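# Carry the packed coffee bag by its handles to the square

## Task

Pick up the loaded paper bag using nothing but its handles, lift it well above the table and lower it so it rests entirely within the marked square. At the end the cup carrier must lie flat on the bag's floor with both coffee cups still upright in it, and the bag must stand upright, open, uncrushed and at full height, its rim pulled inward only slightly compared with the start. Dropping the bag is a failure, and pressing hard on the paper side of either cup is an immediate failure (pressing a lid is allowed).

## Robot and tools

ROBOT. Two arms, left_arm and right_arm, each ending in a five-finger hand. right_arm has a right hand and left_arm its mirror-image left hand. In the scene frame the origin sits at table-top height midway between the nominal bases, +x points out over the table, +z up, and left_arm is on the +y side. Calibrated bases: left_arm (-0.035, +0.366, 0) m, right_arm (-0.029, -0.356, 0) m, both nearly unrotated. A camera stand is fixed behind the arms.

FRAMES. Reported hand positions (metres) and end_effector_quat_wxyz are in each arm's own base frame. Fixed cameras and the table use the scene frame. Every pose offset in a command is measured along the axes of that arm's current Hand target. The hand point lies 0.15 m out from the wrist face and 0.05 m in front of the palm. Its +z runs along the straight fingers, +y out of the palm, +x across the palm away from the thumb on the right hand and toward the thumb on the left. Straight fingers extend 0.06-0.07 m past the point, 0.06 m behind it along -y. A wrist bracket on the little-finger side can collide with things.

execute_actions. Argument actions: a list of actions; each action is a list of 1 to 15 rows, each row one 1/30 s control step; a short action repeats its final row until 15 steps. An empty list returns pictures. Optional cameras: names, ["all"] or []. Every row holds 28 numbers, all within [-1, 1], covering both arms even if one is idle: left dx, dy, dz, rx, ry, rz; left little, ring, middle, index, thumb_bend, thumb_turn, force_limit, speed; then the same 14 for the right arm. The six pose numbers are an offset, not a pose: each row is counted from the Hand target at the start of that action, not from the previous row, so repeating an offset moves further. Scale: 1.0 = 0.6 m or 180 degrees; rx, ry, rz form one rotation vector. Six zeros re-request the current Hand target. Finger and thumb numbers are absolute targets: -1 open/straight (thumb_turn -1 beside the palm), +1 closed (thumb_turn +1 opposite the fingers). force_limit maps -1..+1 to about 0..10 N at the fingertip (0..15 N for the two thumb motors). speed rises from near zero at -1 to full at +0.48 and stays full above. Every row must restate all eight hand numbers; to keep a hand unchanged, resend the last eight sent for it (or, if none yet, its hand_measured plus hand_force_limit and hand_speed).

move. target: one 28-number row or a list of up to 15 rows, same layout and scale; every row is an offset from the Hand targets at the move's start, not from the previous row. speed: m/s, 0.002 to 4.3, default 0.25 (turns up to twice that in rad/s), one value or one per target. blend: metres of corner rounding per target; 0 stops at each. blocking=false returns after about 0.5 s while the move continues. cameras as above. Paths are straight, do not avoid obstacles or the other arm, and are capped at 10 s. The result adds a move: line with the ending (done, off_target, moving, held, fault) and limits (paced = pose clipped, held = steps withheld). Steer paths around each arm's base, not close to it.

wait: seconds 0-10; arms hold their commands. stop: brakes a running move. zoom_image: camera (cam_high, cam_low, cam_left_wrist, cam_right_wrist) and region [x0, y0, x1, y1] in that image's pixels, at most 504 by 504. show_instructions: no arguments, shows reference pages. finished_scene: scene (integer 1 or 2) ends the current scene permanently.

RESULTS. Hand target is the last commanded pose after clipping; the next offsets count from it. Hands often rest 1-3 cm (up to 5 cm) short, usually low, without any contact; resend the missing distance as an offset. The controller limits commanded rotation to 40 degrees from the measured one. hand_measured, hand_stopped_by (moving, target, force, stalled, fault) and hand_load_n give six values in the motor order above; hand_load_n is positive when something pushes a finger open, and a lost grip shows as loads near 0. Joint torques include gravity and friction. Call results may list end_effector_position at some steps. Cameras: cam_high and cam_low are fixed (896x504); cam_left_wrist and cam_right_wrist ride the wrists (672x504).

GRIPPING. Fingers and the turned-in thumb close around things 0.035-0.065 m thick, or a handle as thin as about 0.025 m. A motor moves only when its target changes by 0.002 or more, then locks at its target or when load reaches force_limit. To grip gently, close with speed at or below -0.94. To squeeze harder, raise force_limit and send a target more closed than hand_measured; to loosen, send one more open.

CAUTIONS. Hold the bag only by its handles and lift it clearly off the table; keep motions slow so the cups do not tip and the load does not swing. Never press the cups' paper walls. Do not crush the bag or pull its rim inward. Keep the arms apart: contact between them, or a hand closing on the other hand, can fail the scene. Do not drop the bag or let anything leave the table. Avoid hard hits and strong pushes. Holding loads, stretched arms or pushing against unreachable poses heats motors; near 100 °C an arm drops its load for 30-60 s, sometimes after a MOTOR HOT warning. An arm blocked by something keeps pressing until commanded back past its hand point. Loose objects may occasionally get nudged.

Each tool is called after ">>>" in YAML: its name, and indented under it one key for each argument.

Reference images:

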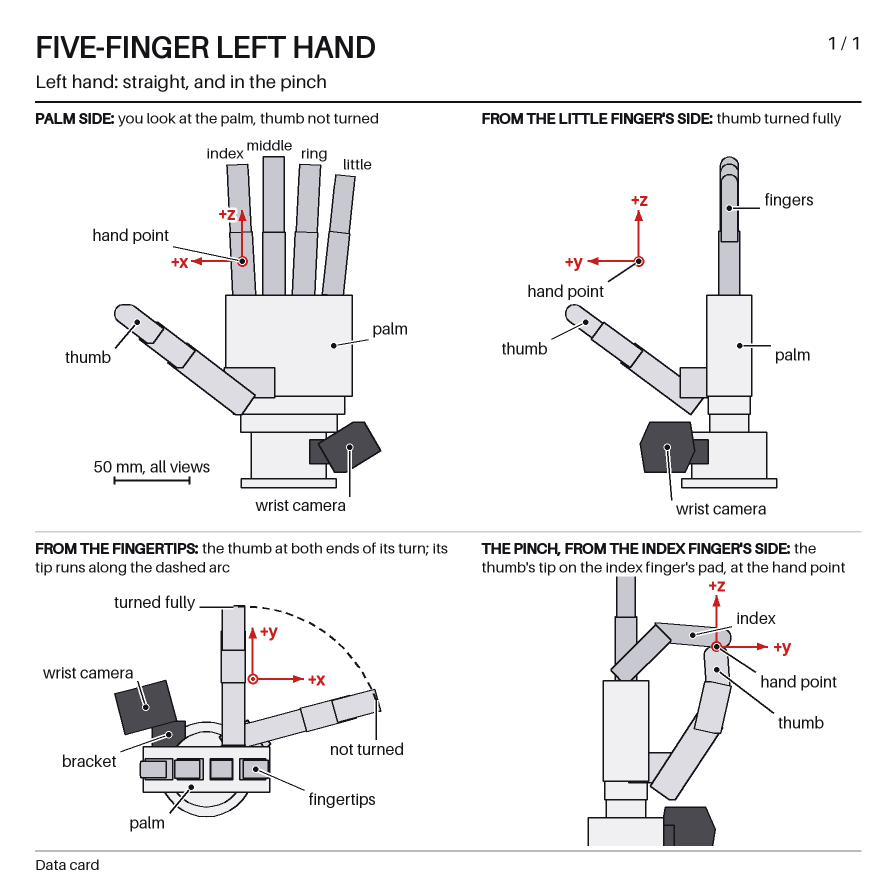

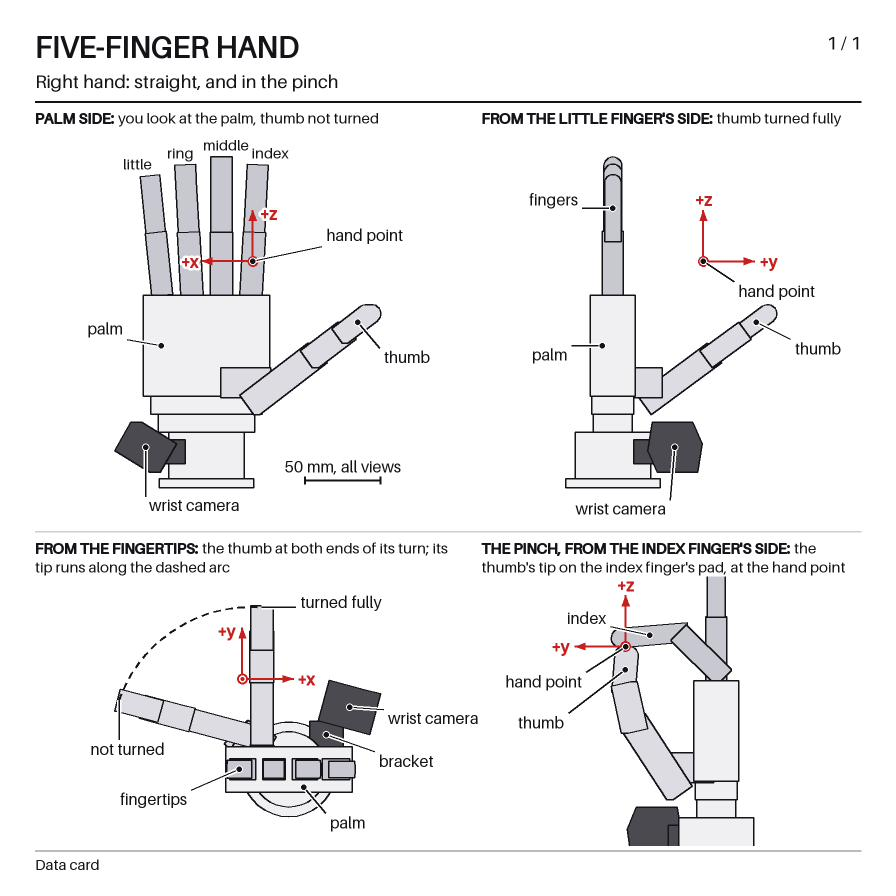

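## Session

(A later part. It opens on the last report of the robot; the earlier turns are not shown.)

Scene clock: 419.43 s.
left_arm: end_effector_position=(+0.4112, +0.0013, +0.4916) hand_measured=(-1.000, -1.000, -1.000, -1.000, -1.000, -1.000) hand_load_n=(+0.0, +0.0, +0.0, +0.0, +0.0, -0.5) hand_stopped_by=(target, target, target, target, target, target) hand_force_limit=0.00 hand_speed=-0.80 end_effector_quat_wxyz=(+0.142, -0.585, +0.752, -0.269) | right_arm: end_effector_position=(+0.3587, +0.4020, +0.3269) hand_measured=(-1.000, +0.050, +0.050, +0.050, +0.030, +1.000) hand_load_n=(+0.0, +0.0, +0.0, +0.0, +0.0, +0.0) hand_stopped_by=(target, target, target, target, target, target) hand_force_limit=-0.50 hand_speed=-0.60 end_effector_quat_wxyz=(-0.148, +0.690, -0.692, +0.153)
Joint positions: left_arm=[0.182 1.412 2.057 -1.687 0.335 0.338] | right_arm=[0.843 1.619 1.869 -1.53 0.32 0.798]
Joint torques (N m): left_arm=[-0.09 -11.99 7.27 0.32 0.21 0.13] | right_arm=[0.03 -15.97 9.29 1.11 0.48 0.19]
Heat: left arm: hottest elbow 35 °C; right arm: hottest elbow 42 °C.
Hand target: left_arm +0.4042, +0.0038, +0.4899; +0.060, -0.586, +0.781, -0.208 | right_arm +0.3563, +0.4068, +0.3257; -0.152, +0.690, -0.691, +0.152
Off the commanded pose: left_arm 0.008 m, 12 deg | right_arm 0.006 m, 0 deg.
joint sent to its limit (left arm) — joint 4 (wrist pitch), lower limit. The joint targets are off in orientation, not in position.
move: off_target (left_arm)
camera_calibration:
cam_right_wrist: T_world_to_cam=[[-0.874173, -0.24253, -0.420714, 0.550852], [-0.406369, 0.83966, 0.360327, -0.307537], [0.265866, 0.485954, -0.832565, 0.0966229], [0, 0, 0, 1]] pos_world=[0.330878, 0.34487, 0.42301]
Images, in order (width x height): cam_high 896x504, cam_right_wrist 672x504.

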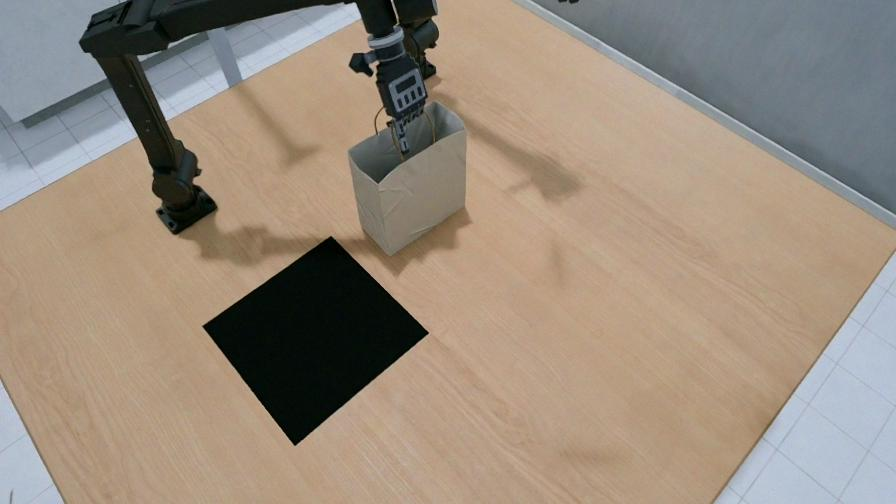

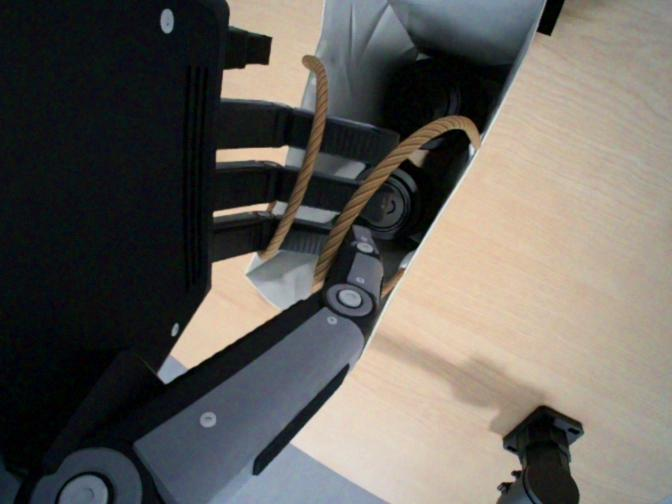

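>>> move:
  target: [0,0,0,0,0,0,-1,-1,-1,-1,-1,-1,0.0,-0.8, 0,0,0,0,0,0,-1,0.05,0.05,0.05,0.22,1.0,-0.5,-0.6]
  speed: 0.08
  cameras: ["cam_high","cam_right_wrist"]

>>> zoom_image:
  camera: "cam_right_wrist"
  region: [180, 20, 600, 440]

Scene clock: 422.90 s.
left_arm: end_effector_position=(+0.4112, +0.0013, +0.4916) hand_measured=(-1.000, -1.000, -1.000, -1.000, -1.000, -1.000) hand_load_n=(+0.0, -0.5, +0.0, +0.0, +0.0, +0.0) hand_stopped_by=(target, target, target, target, target, target) hand_force_limit=0.00 hand_speed=-0.80 end_effector_quat_wxyz=(+0.142, -0.585, +0.752, -0.269) | right_arm: end_effector_position=(+0.3587, +0.4020, +0.3269) hand_measured=(-1.000, +0.050, +0.050, +0.050, +0.220, +1.000) hand_load_n=(+0.0, +0.5, +0.0, +0.0, +0.0, +0.0) hand_stopped_by=(target, target, target, target, target, target) hand_force_limit=-0.50 hand_speed=-0.60 end_effector_quat_wxyz=(-0.148, +0.690, -0.692, +0.153)
Joint positions: left_arm=[0.182 1.412 2.057 -1.687 0.335 0.338] | right_arm=[0.843 1.619 1.869 -1.53 0.32 0.798]
Joint torques (N m): left_arm=[-0.15 -11.87 7.28 0.36 0.21 0.13] | right_arm=[0.03 -15.97 9.28 1.13 0.48 0.19]
Heat: left arm: hottest elbow 35 °C; right arm: hottest elbow 42 °C.
Hand target: left_arm +0.4042, +0.0038, +0.4899; +0.060, -0.586, +0.781, -0.208 | right_arm +0.3563, +0.4068, +0.3257; -0.152, +0.690, -0.691, +0.152
Off the commanded pose: left_arm 0.008 m, 12 deg | right_arm 0.006 m, 0 deg.
joint sent to its limit (left arm) — joint 4 (wrist pitch), lower limit. The joint targets are off in orientation, not in position.
move: off_target (left_arm)
camera_calibration:
cam_right_wrist: T_world_to_cam=[[-0.874173, -0.24253, -0.420714, 0.550852], [-0.406369, 0.83966, 0.360327, -0.307537], [0.265866, 0.485954, -0.832565, 0.0966229], [0, 0, 0, 1]] pos_world=[0.330878, 0.34487, 0.42301]
Images, in order (width x height): cam_high 896x504, cam_right_wrist 672x504.

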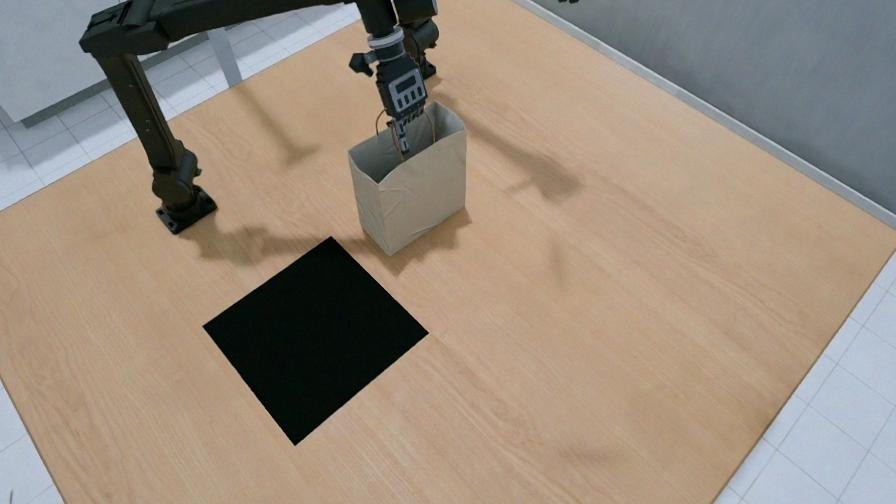

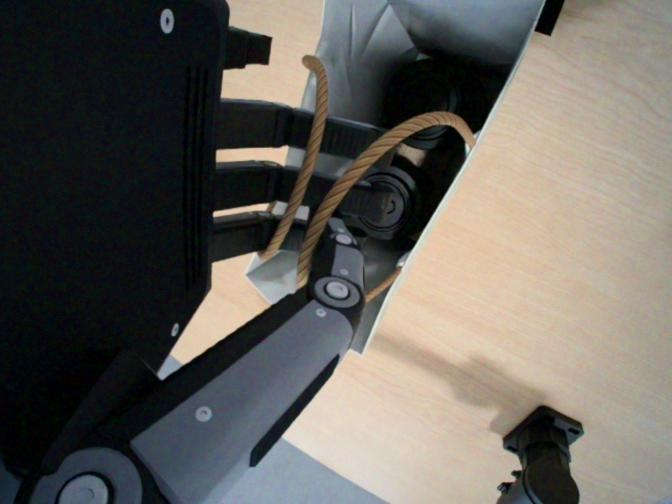

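Scaled by 1.200 from the camera's 672x504 image, which has a finer 960x720 frame.

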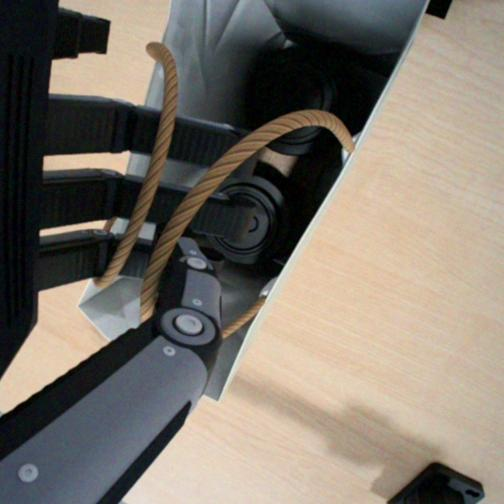

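>>> move:
  target: [0,0,0,0,0,0,-1,-1,-1,-1,-1,-1,0.0,-0.8, 0,0,0,0,0,0,-1,0.4,0.05,0.05,0.22,1.0,-0.5,-0.6]
  speed: 0.08
  cameras: ["cam_high","cam_right_wrist"]

>>> zoom_image:
  camera: "cam_right_wrist"
  region: [180, 20, 600, 440]

Scene clock: 425.93 s.
left_arm: end_effector_position=(+0.4112, +0.0013, +0.4916) hand_measured=(-1.000, -1.000, -1.000, -1.000, -1.000, -1.000) hand_load_n=(+0.0, +0.0, +0.0, +0.0, +0.0, +0.0) hand_stopped_by=(target, target, target, target, target, target) hand_force_limit=0.00 hand_speed=-0.80 end_effector_quat_wxyz=(+0.142, -0.585, +0.752, -0.269) | right_arm: end_effector_position=(+0.3584, +0.4015, +0.3253) hand_measured=(-1.000, +0.400, +0.050, +0.050, +0.220, +1.000) hand_load_n=(+0.0, +0.5, +0.0, +0.0, +0.0, +0.0) hand_stopped_by=(target, target, target, target, target, target) hand_force_limit=-0.50 hand_speed=-0.60 end_effector_quat_wxyz=(-0.146, +0.691, -0.692, +0.153)
Joint positions: left_arm=[0.182 1.412 2.057 -1.687 0.335 0.338] | right_arm=[0.843 1.619 1.865 -1.53 0.32 0.798]
Joint torques (N m): left_arm=[-0.21 -12.04 7.23 0.35 0.22 0.12] | right_arm=[0.03 -16.03 9.55 1.1 0.47 0.19]
Heat: left arm: hottest elbow 35 °C; right arm: hottest elbow 42 °C.
Hand target: left_arm +0.4042, +0.0038, +0.4899; +0.060, -0.586, +0.781, -0.208 | right_arm +0.3563, +0.4068, +0.3257; -0.152, +0.690, -0.691, +0.152
Off the commanded pose: left_arm 0.008 m, 12 deg | right_arm 0.006 m, 1 deg.
joint sent to its limit (left arm) — joint 4 (wrist pitch), lower limit. The joint targets are off in orientation, not in position.
move: off_target (left_arm)
camera_calibration:
cam_right_wrist: T_world_to_cam=[[-0.875045, -0.243599, -0.418277, 0.549738], [-0.405537, 0.840732, 0.358761, -0.306809], [0.264265, 0.483559, -0.834467, 0.097786], [0, 0, 0, 1]] pos_world=[0.330781, 0.344575, 0.421613]
Images, in order (width x height): cam_high 896x504, cam_right_wrist 672x504.

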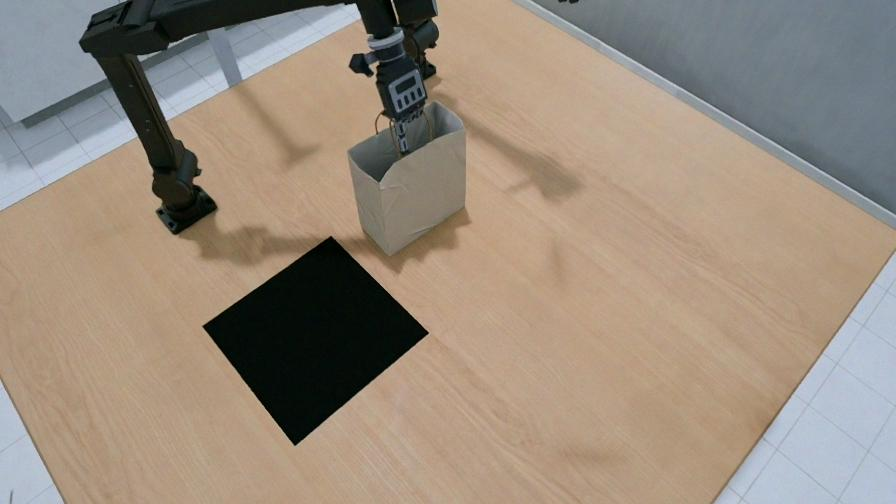

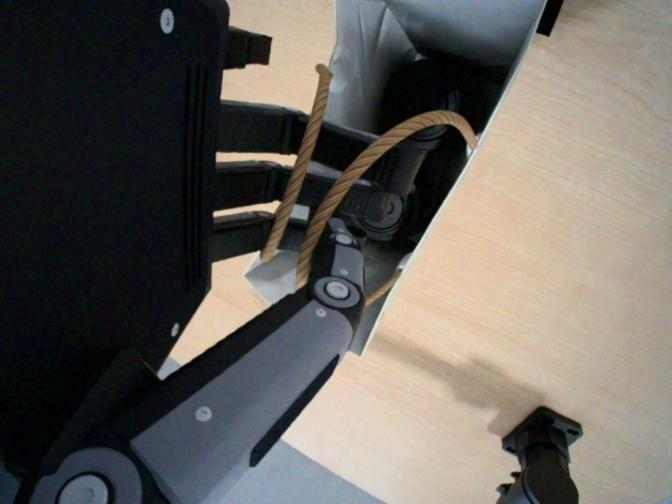

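Scaled by 1.200 from the camera's 672x504 image, which has a finer 960x720 frame.

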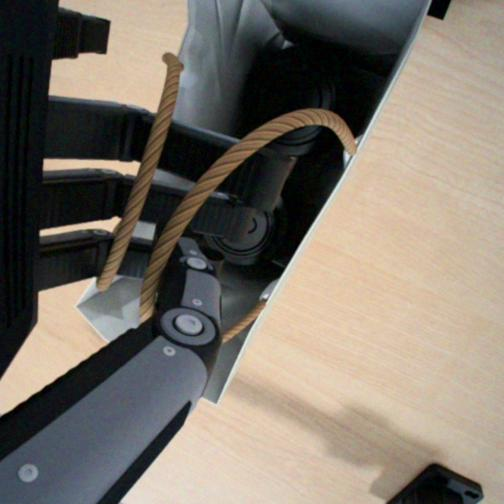

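>>> move:
  target: [0,0,0,0,0,0,-1,-1,-1,-1,-1,-1,0.0,-0.8, 0,0.0042,0.0091,0,0,0,-1,0.6,0.3,0.3,0.22,1.0,-0.5,-0.6]
  speed: 0.08
  cameras: ["cam_high","cam_right_wrist"]

>>> zoom_image:
  camera: "cam_right_wrist"
  region: [220, 40, 480, 300]

>>> zoom_image:
  camera: "cam_high"
  region: [340, 50, 490, 210]

Scene clock: 431.40 s.
left_arm: end_effector_position=(+0.4112, +0.0013, +0.4916) hand_measured=(-1.000, -1.000, -1.000, -1.000, -1.000, -1.000) hand_load_n=(-0.5, +0.0, +0.0, +0.0, +0.0, +0.0) hand_stopped_by=(target, target, target, target, target, target) hand_force_limit=0.00 hand_speed=-0.80 end_effector_quat_wxyz=(+0.142, -0.585, +0.752, -0.269) | right_arm: end_effector_position=(+0.3590, +0.4022, +0.3179) hand_measured=(-1.000, +0.600, +0.228, +0.230, +0.220, +1.000) hand_load_n=(+0.0, +0.0, +9.0, +4.5, +1.5, +0.0) hand_stopped_by=(target, target, force, force, target, target) hand_force_limit=-0.50 hand_speed=-0.60 end_effector_quat_wxyz=(-0.145, +0.691, -0.692, +0.153)
Joint positions: left_arm=[0.182 1.412 2.057 -1.687 0.335 0.338] | right_arm=[0.843 1.619 1.845 -1.513 0.32 0.798]
Joint torques (N m): left_arm=[-0.26 -12.04 7.27 0.32 0.22 0.13] | right_arm=[0.03 -16.38 9.5 1.28 0.46 0.18]
Heat: left arm: hottest elbow 35 °C; right arm: hottest elbow 42 °C.
Hand target: left_arm +0.4042, +0.0038, +0.4899; +0.060, -0.586, +0.781, -0.208 | right_arm +0.3564, +0.4068, +0.3197; -0.152, +0.690, -0.691, +0.152
Off the commanded pose: left_arm 0.008 m, 12 deg | right_arm 0.006 m, 1 deg.
joint sent to its limit (left arm) — joint 4 (wrist pitch), lower limit. The joint targets are off in orientation, not in position.
move: off_target (left_arm)
camera_calibration:
cam_right_wrist: T_world_to_cam=[[-0.875811, -0.244434, -0.416182, 0.547349], [-0.404865, 0.841474, 0.357779, -0.304818], [0.262753, 0.481844, -0.835935, 0.0927856], [0, 0, 0, 1]] pos_world=[0.331584, 0.345579, 0.414417]
Images, in order (width x height): cam_high 896x504, cam_right_wrist 672x504.

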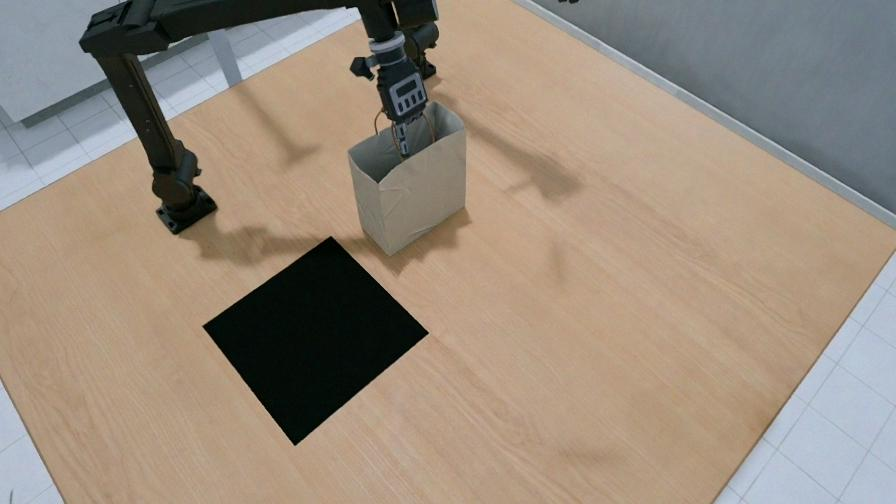

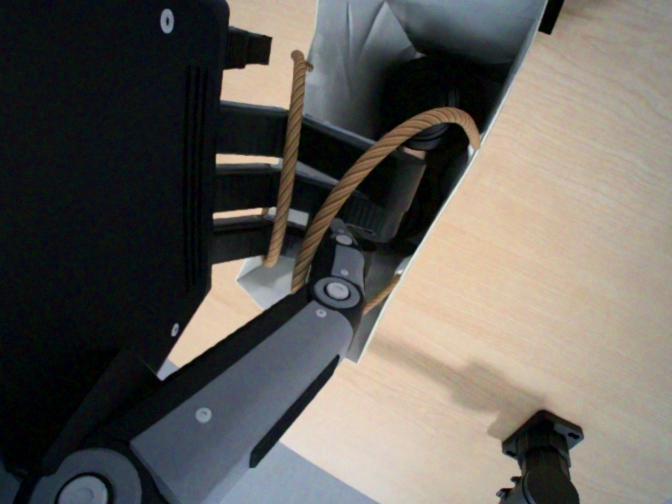

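Scaled by 1.938 from the camera's 672x504 image, which has a finer 960x720 frame.

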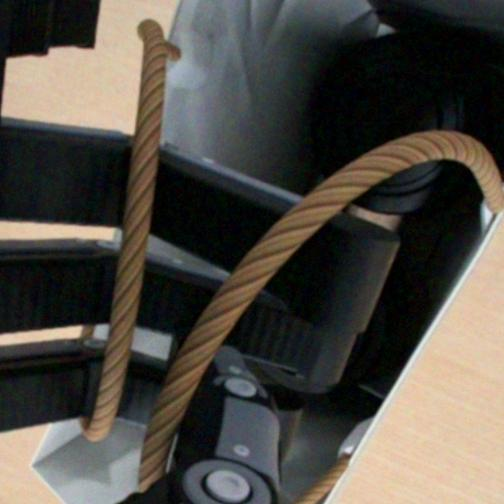

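Scaled by 3.150 from the camera's 896x504 image, which has a finer 1280x720 frame.

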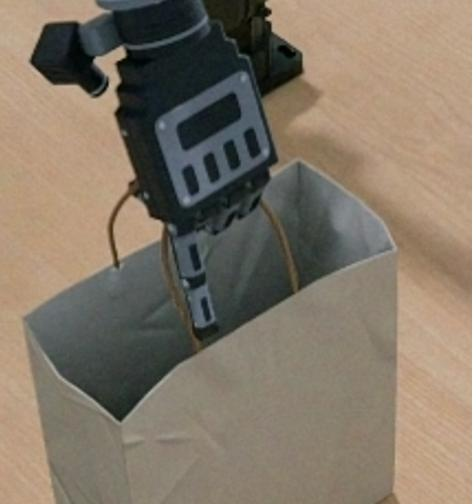

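>>> move:
  target: [0,0,0,0,0,0,-1,-1,-1,-1,-1,-1,0.0,-0.8, 0,0,0,0,0,0,-1,0.75,0.19,0.21,0.22,1.0,-0.3,-0.6]
  speed: 0.08
  cameras: ["cam_right_wrist"]

>>> zoom_image:
  camera: "cam_right_wrist"
  region: [220, 40, 480, 300]

Scene clock: 436.37 s.
left_arm: end_effector_position=(+0.4112, +0.0013, +0.4916) hand_measured=(-1.000, -1.000, -1.000, -1.000, -1.000, -1.000) hand_load_n=(+0.0, +0.0, +0.0, +0.0, +0.0, +0.0) hand_stopped_by=(target, target, target, target, target, target) hand_force_limit=0.00 hand_speed=-0.80 end_effector_quat_wxyz=(+0.142, -0.585, +0.752, -0.269) | right_arm: end_effector_position=(+0.3590, +0.4022, +0.3179) hand_measured=(-1.000, +0.750, +0.190, +0.210, +0.220, +1.000) hand_load_n=(+0.0, +1.0, +0.0, +0.5, +0.5, +0.0) hand_stopped_by=(target, target, target, target, target, target) hand_force_limit=-0.30 hand_speed=-0.60 end_effector_quat_wxyz=(-0.145, +0.691, -0.692, +0.153)
Joint positions: left_arm=[0.182 1.412 2.057 -1.687 0.335 0.338] | right_arm=[0.843 1.619 1.845 -1.513 0.32 0.798]
Joint torques (N m): left_arm=[-0.21 -11.99 7.27 0.34 0.21 0.13] | right_arm=[-0.03 -16.32 9.5 1.09 0.46 0.19]
Heat: left arm: hottest elbow 35 °C; right arm: hottest elbow 41 °C.
Hand target: left_arm +0.4042, +0.0038, +0.4899; +0.060, -0.586, +0.781, -0.208 | right_arm +0.3563, +0.4068, +0.3197; -0.152, +0.690, -0.691, +0.152
Off the commanded pose: left_arm 0.008 m, 12 deg | right_arm 0.006 m, 1 deg.
joint sent to its limit (left arm) — joint 4 (wrist pitch), lower limit. The joint targets are off in orientation, not in position.
move: off_target (left_arm)
camera_calibration:
cam_right_wrist: T_world_to_cam=[[-0.875811, -0.244434, -0.416182, 0.547349], [-0.404865, 0.841474, 0.357779, -0.304818], [0.262753, 0.481844, -0.835935, 0.0927856], [0, 0, 0, 1]] pos_world=[0.331584, 0.345579, 0.414417]
Images, in order (width x height): cam_right_wrist 672x504.

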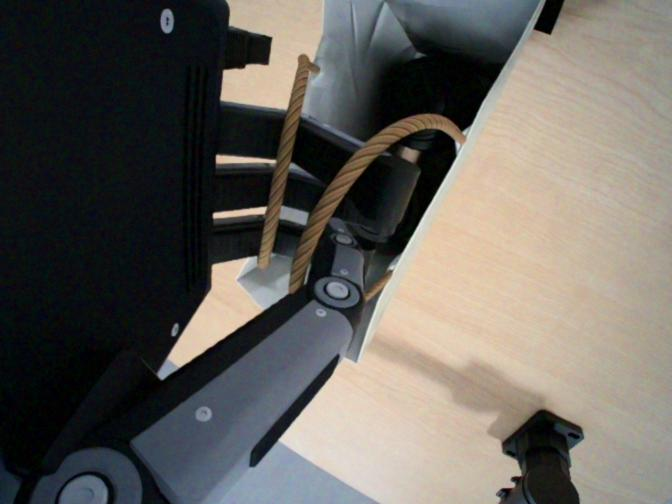

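Scaled by 1.938 from the camera's 672x504 image, which has a finer 960x720 frame.

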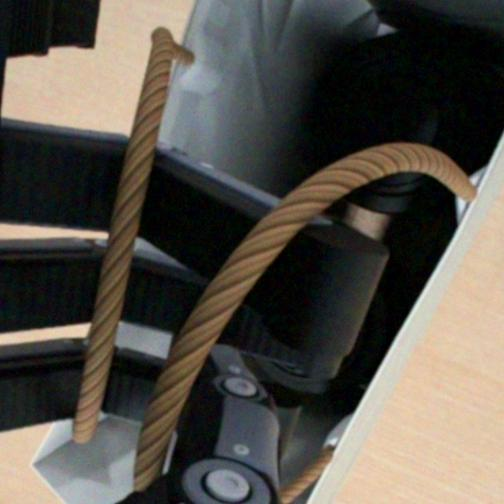

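>>> move:
  target: [0,0,0,0,0,0,-1,-1,-1,-1,-1,-1,0.0,-0.8, 0,-0.0141,-0.0302,0,0,0,-1,0.75,0.19,0.21,0.22,1.0,-0.3,-0.6]
  speed: 0.05
  cameras: ["cam_right_wrist","cam_high","cam_low"]

>>> zoom_image:
  camera: "cam_right_wrist"
  region: [220, 40, 480, 300]

>>> zoom_image:
  camera: "cam_high"
  region: [340, 50, 490, 210]

Scene clock: 442.93 s.
left_arm: end_effector_position=(+0.4112, +0.0013, +0.4916) hand_measured=(-1.000, -1.000, -1.000, -1.000, -1.000, -1.000) hand_load_n=(+0.0, +0.0, +0.0, +0.0, +0.0, +0.0) hand_stopped_by=(target, target, target, target, target, target) hand_force_limit=0.00 hand_speed=-0.80 end_effector_quat_wxyz=(+0.142, -0.585, +0.752, -0.269) | right_arm: end_effector_position=(+0.3532, +0.3957, +0.3190) hand_measured=(-1.000, +0.750, +0.190, +0.210, +0.220, +1.000) hand_load_n=(+0.0, +1.0, +0.0, +0.5, +0.5, +0.0) hand_stopped_by=(target, target, target, target, target, target) hand_force_limit=-0.30 hand_speed=-0.60 end_effector_quat_wxyz=(-0.131, +0.694, -0.691, +0.154)
Joint positions: left_arm=[0.182 1.412 2.057 -1.687 0.335 0.338] | right_arm=[0.843 1.619 1.853 -1.55 0.32 0.798]
Joint torques (N m): left_arm=[-0.21 -12.04 7.27 0.32 0.22 0.13] | right_arm=[-0.03 -15.44 14.78 0.42 0.44 0.18]
Heat: left arm: hottest elbow 35 °C; right arm: hottest elbow 41 °C.
Hand target: left_arm +0.4042, +0.0038, +0.4899; +0.060, -0.586, +0.781, -0.208 | right_arm +0.3564, +0.4068, +0.3397; -0.152, +0.690, -0.691, +0.152
Off the commanded pose: left_arm 0.008 m, 12 deg | right_arm 0.024 m, 3 deg.
joint sent to its limit (left arm) — joint 4 (wrist pitch), lower limit. The joint targets are off in orientation, not in position.
move: off_target (left_arm, right_arm)
camera_calibration:
cam_right_wrist: T_world_to_cam=[[-0.883822, -0.253421, -0.393238, 0.540171], [-0.397897, 0.849288, 0.34697, -0.304082], [0.246043, 0.463128, -0.851455, 0.116657], [0, 0, 0, 1]] pos_world=[0.327719, 0.341117, 0.417252]
Images, in order (width x height): cam_high 896x504, cam_low 896x504, cam_right_wrist 672x504.

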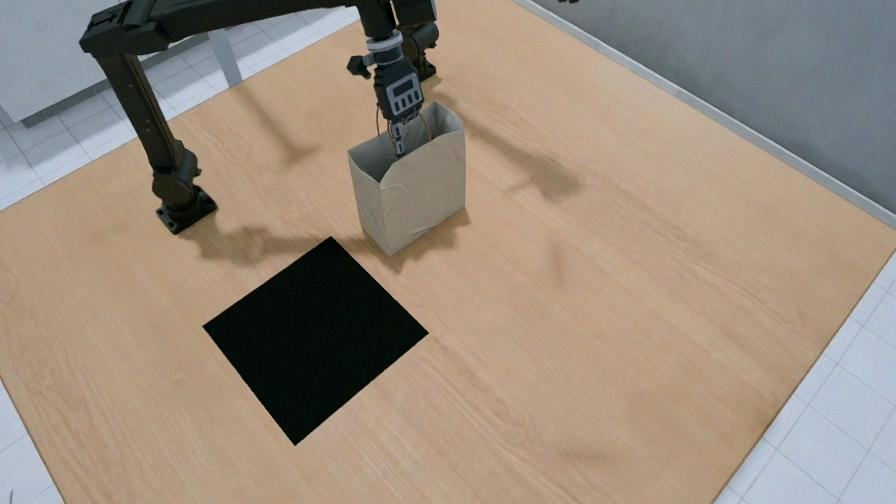

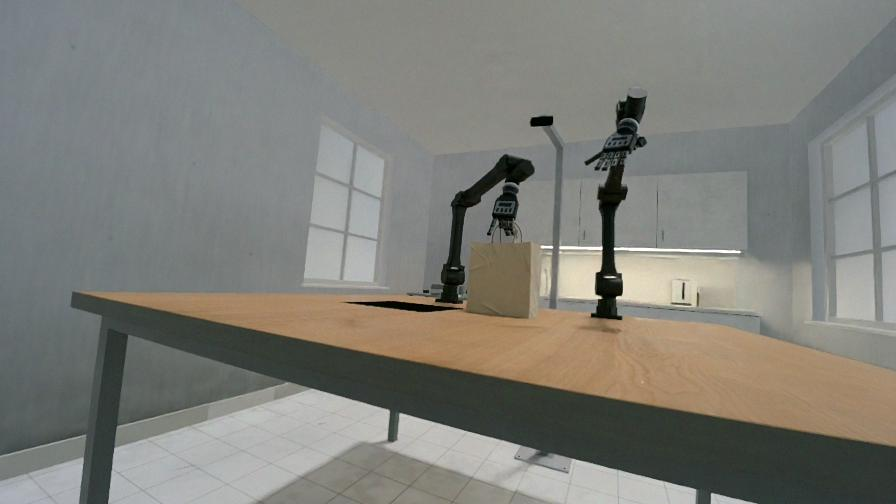

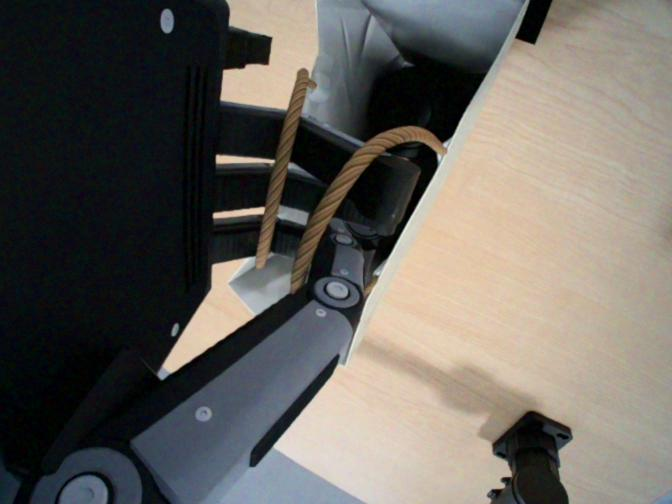

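Scaled by 1.938 from the camera's 672x504 image, which has a finer 960x720 frame.

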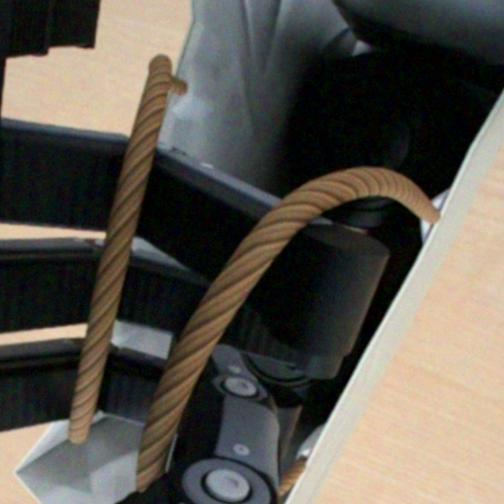

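Scaled by 3.150 from the camera's 896x504 image, which has a finer 1280x720 frame.

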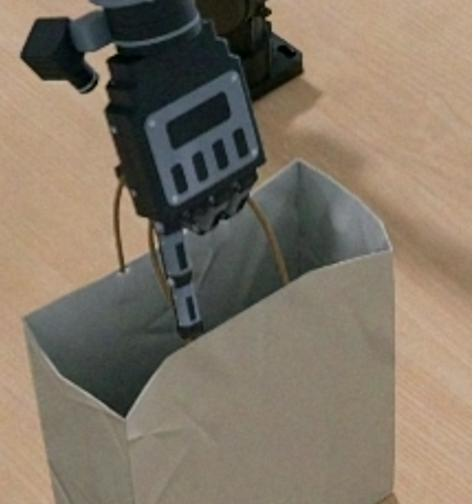

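>>> move:
  target: [0,0,0,0,0,0,-1,-1,-1,-1,-1,-1,0.0,-0.8, -0.0103,-0.0490,-0.0200,0,0,0,-1,0.75,0.19,0.21,0.22,1.0,-0.3,-0.6]
  speed: 0.05
  cameras: ["cam_right_wrist","cam_high","cam_low"]

>>> zoom_image:
  camera: "cam_right_wrist"
  region: [220, 40, 480, 300]

>>> zoom_image:
  camera: "cam_high"
  region: [340, 50, 490, 210]

>>> zoom_image:
  camera: "cam_low"
  region: [440, 200, 580, 340]

Scene clock: 448.27 s.
left_arm: end_effector_position=(+0.4112, +0.0013, +0.4916) hand_measured=(-1.000, -1.000, -1.000, -1.000, -1.000, -1.000) hand_load_n=(+0.0, -0.5, +0.0, +0.0, +0.0, +0.0) hand_stopped_by=(target, target, target, target, target, target) hand_force_limit=0.00 hand_speed=-0.80 end_effector_quat_wxyz=(+0.142, -0.585, +0.752, -0.269) | right_arm: end_effector_position=(+0.3672, +0.4090, +0.3394) hand_measured=(-1.000, +0.750, +0.190, +0.210, +0.220, +1.000) hand_load_n=(+0.0, +2.5, +0.0, +0.5, +0.0, +0.0) hand_stopped_by=(target, target, target, target, target, target) hand_force_limit=-0.30 hand_speed=-0.60 end_effector_quat_wxyz=(-0.129, +0.695, -0.691, +0.153)
Joint positions: left_arm=[0.182 1.412 2.057 -1.687 0.335 0.338] | right_arm=[0.838 1.695 2.004 -1.628 0.317 0.793]
Joint torques (N m): left_arm=[-0.21 -11.93 7.25 0.34 0.22 0.13] | right_arm=[-1.32 -16.32 15.49 0.39 0.35 -0.03]
Heat: left arm: hottest elbow 35 °C; right arm: hottest elbow 42 °C.
Hand target: left_arm +0.4042, +0.0038, +0.4899; +0.060, -0.586, +0.781, -0.208 | right_arm +0.3781, +0.4129, +0.3630; -0.152, +0.690, -0.691, +0.152
Off the commanded pose: left_arm 0.008 m, 12 deg | right_arm 0.026 m, 3 deg.
joint sent to its limit (left arm) — joint 4 (wrist pitch), lower limit. The joint targets are off in orientation, not in position.
move: off_target (left_arm, right_arm)
camera_calibration:
cam_right_wrist: T_world_to_cam=[[-0.885117, -0.25499, -0.389291, 0.563724], [-0.397605, 0.849051, 0.347883, -0.317221], [0.241821, 0.462702, -0.852895, 0.12657], [0, 0, 0, 1]] pos_world=[0.342226, 0.354516, 0.43776]
Images, in order (width x height): cam_high 896x504, cam_low 896x504, cam_right_wrist 672x504.

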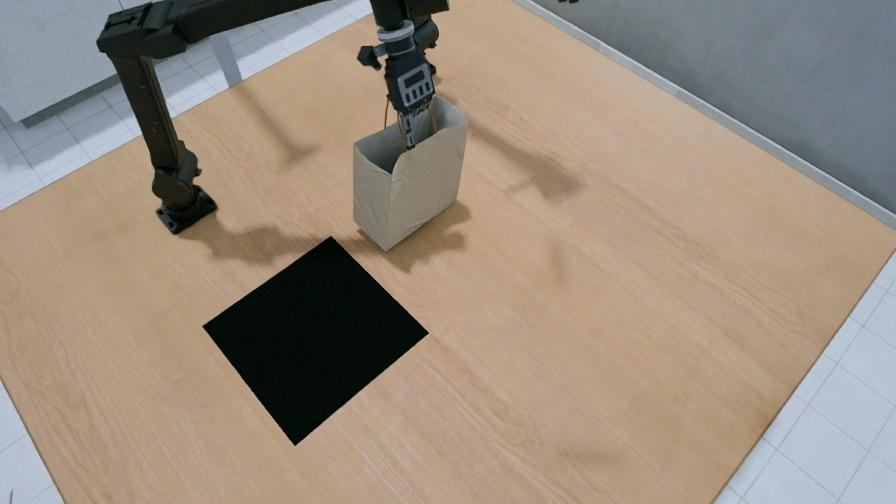

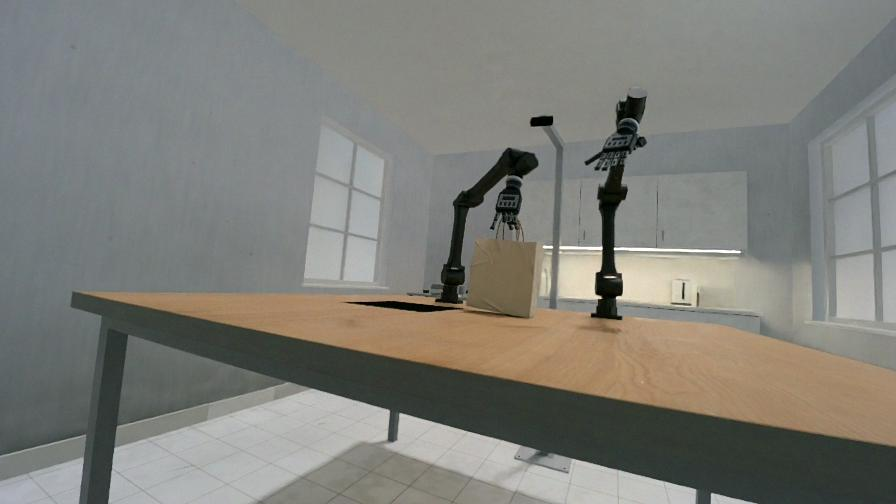

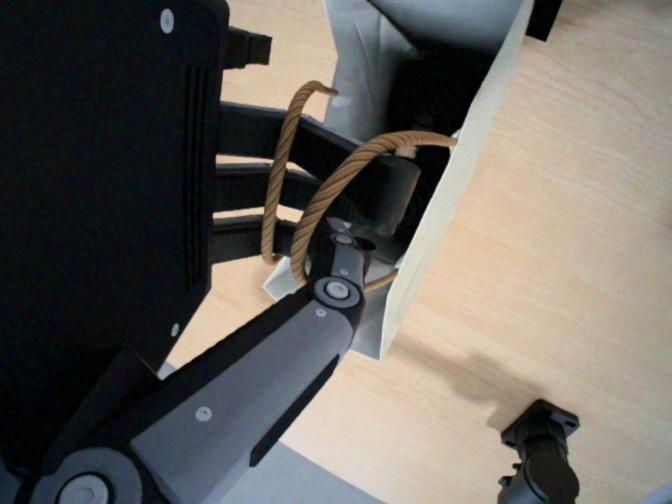

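Scaled by 1.938 from the camera's 672x504 image, which has a finer 960x720 frame.

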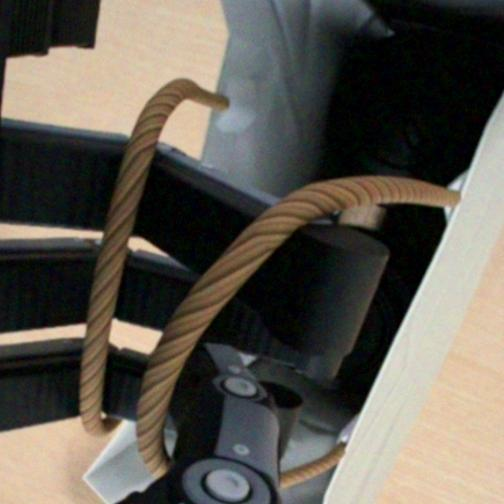

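Scaled by 3.150 from the camera's 896x504 image, which has a finer 1280x720 frame.

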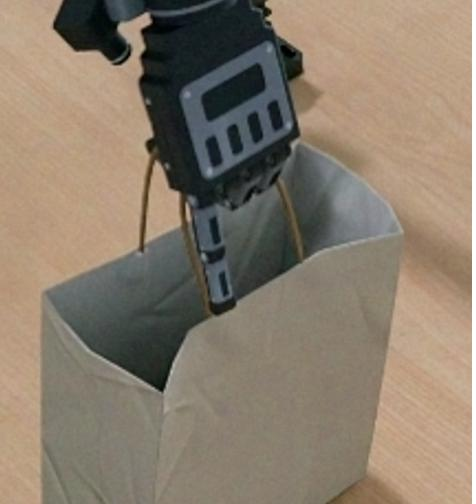

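Scaled by 3.600 from the camera's 896x504 image, which has a finer 1280x720 frame.

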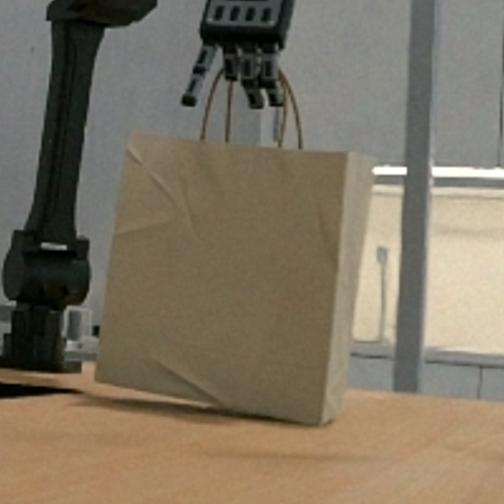

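>>> move:
  target: [0,0,0,0,0,0,-1,-1,-1,-1,-1,-1,0.0,-0.8, -0.0233,-0.0272,-0.0425,0,0,0,-1,0.75,0.19,0.21,0.22,1.0,-0.3,-0.6]
  speed: 0.05
  cameras: ["cam_right_wrist","cam_high","cam_low"]

>>> zoom_image:
  camera: "cam_right_wrist"
  region: [220, 40, 480, 300]

>>> zoom_image:
  camera: "cam_high"
  region: [340, 50, 520, 260]

>>> zoom_image:
  camera: "cam_low"
  region: [440, 200, 580, 340]

Scene clock: 453.97 s.
left_arm: end_effector_position=(+0.4112, +0.0013, +0.4916) hand_measured=(-1.000, -1.000, -1.000, -1.000, -1.000, -1.000) hand_load_n=(+0.0, +0.0, +0.0, +0.5, +0.0, +0.0) hand_stopped_by=(target, target, target, target, target, target) hand_force_limit=0.00 hand_speed=-0.80 end_effector_quat_wxyz=(+0.142, -0.585, +0.752, -0.269) | right_arm: end_effector_position=(+0.3775, +0.4205, +0.3692) hand_measured=(-1.000, +0.750, +0.190, +0.210, +0.220, +1.000) hand_load_n=(+0.0, +2.5, +0.0, +0.5, +0.5, +0.0) hand_stopped_by=(target, target, target, target, target, target) hand_force_limit=-0.30 hand_speed=-0.60 end_effector_quat_wxyz=(-0.142, +0.692, -0.691, +0.152)
Joint positions: left_arm=[0.182 1.412 2.057 -1.687 0.335 0.338] | right_arm=[0.838 1.753 2.162 -1.7 0.316 0.793]
Joint torques (N m): left_arm=[-0.38 -12.04 7.28 0.31 0.22 0.12] | right_arm=[-0.56 -17.55 15.1 0.61 0.36 0.01]
Heat: left arm: hottest elbow 35 °C; right arm: hottest elbow 44 °C.
Hand target: left_arm +0.4042, +0.0038, +0.4899; +0.060, -0.586, +0.781, -0.208 | right_arm +0.3822, +0.4269, +0.3931; -0.152, +0.690, -0.691, +0.152
Off the commanded pose: left_arm 0.008 m, 12 deg | right_arm 0.025 m, 1 deg.
joint sent to its limit (left arm) — joint 4 (wrist pitch), lower limit. The joint targets are off in orientation, not in position.
joint sent to its limit (right arm) — joint 4 (wrist pitch), lower limit. The joint targets still meet the commanded pose.
move: off_target (left_arm, right_arm)
camera_calibration:
cam_right_wrist: T_world_to_cam=[[-0.877757, -0.246677, -0.410722, 0.589001], [-0.404139, 0.841642, 0.358204, -0.331592], [0.25732, 0.480405, -0.838449, 0.12551], [0, 0, 0, 1]] pos_world=[0.350694, 0.364079, 0.465927]
Images, in order (width x height): cam_high 896x504, cam_low 896x504, cam_right_wrist 672x504.

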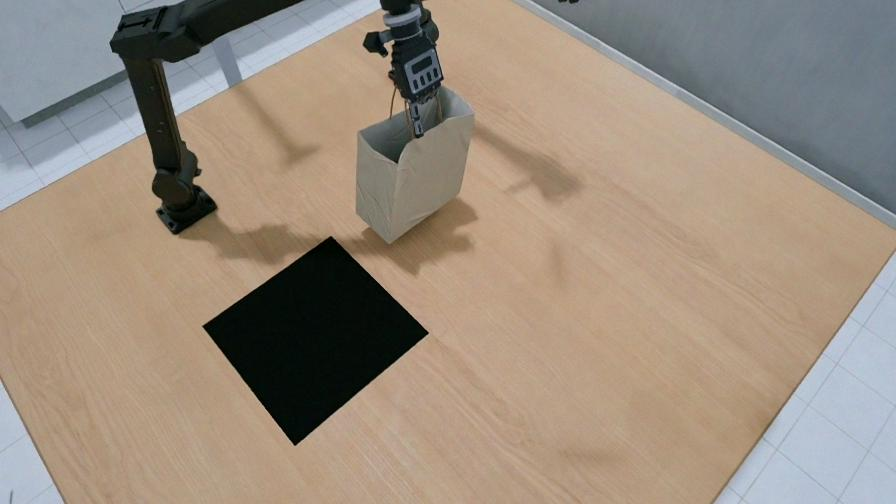

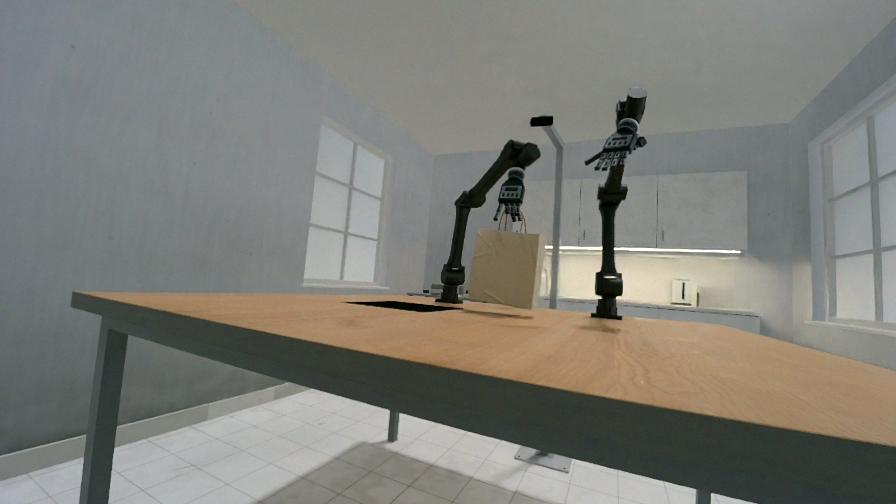

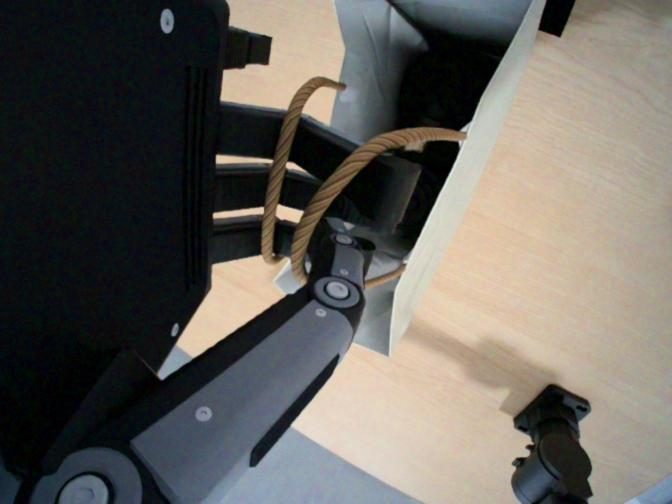

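Scaled by 1.938 from the camera's 672x504 image, which has a finer 960x720 frame.

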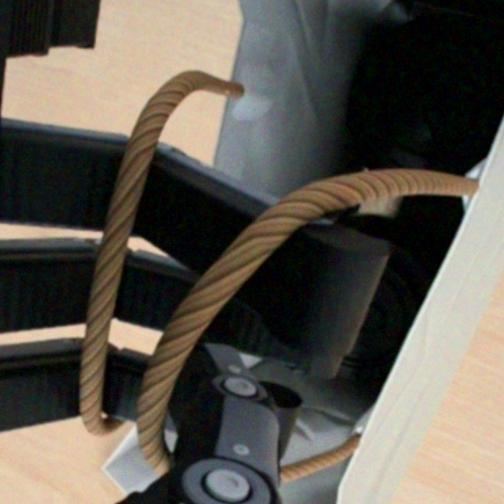

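Scaled by 2.400 from the camera's 896x504 image, which has a finer 1280x720 frame.

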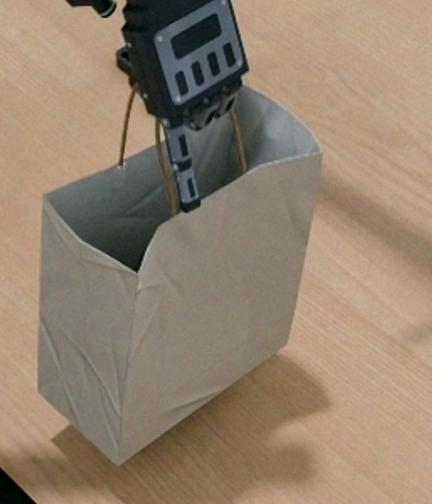

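Scaled by 3.600 from the camera's 896x504 image, which has a finer 1280x720 frame.

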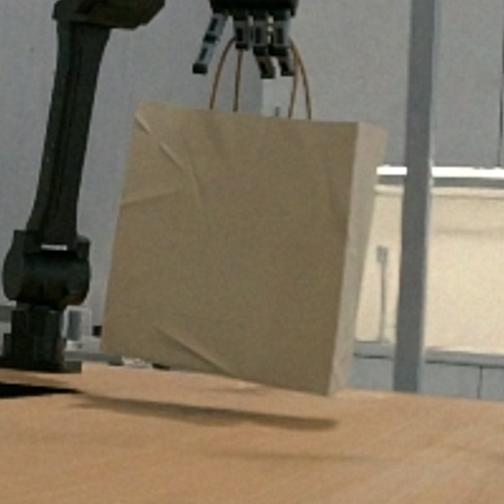

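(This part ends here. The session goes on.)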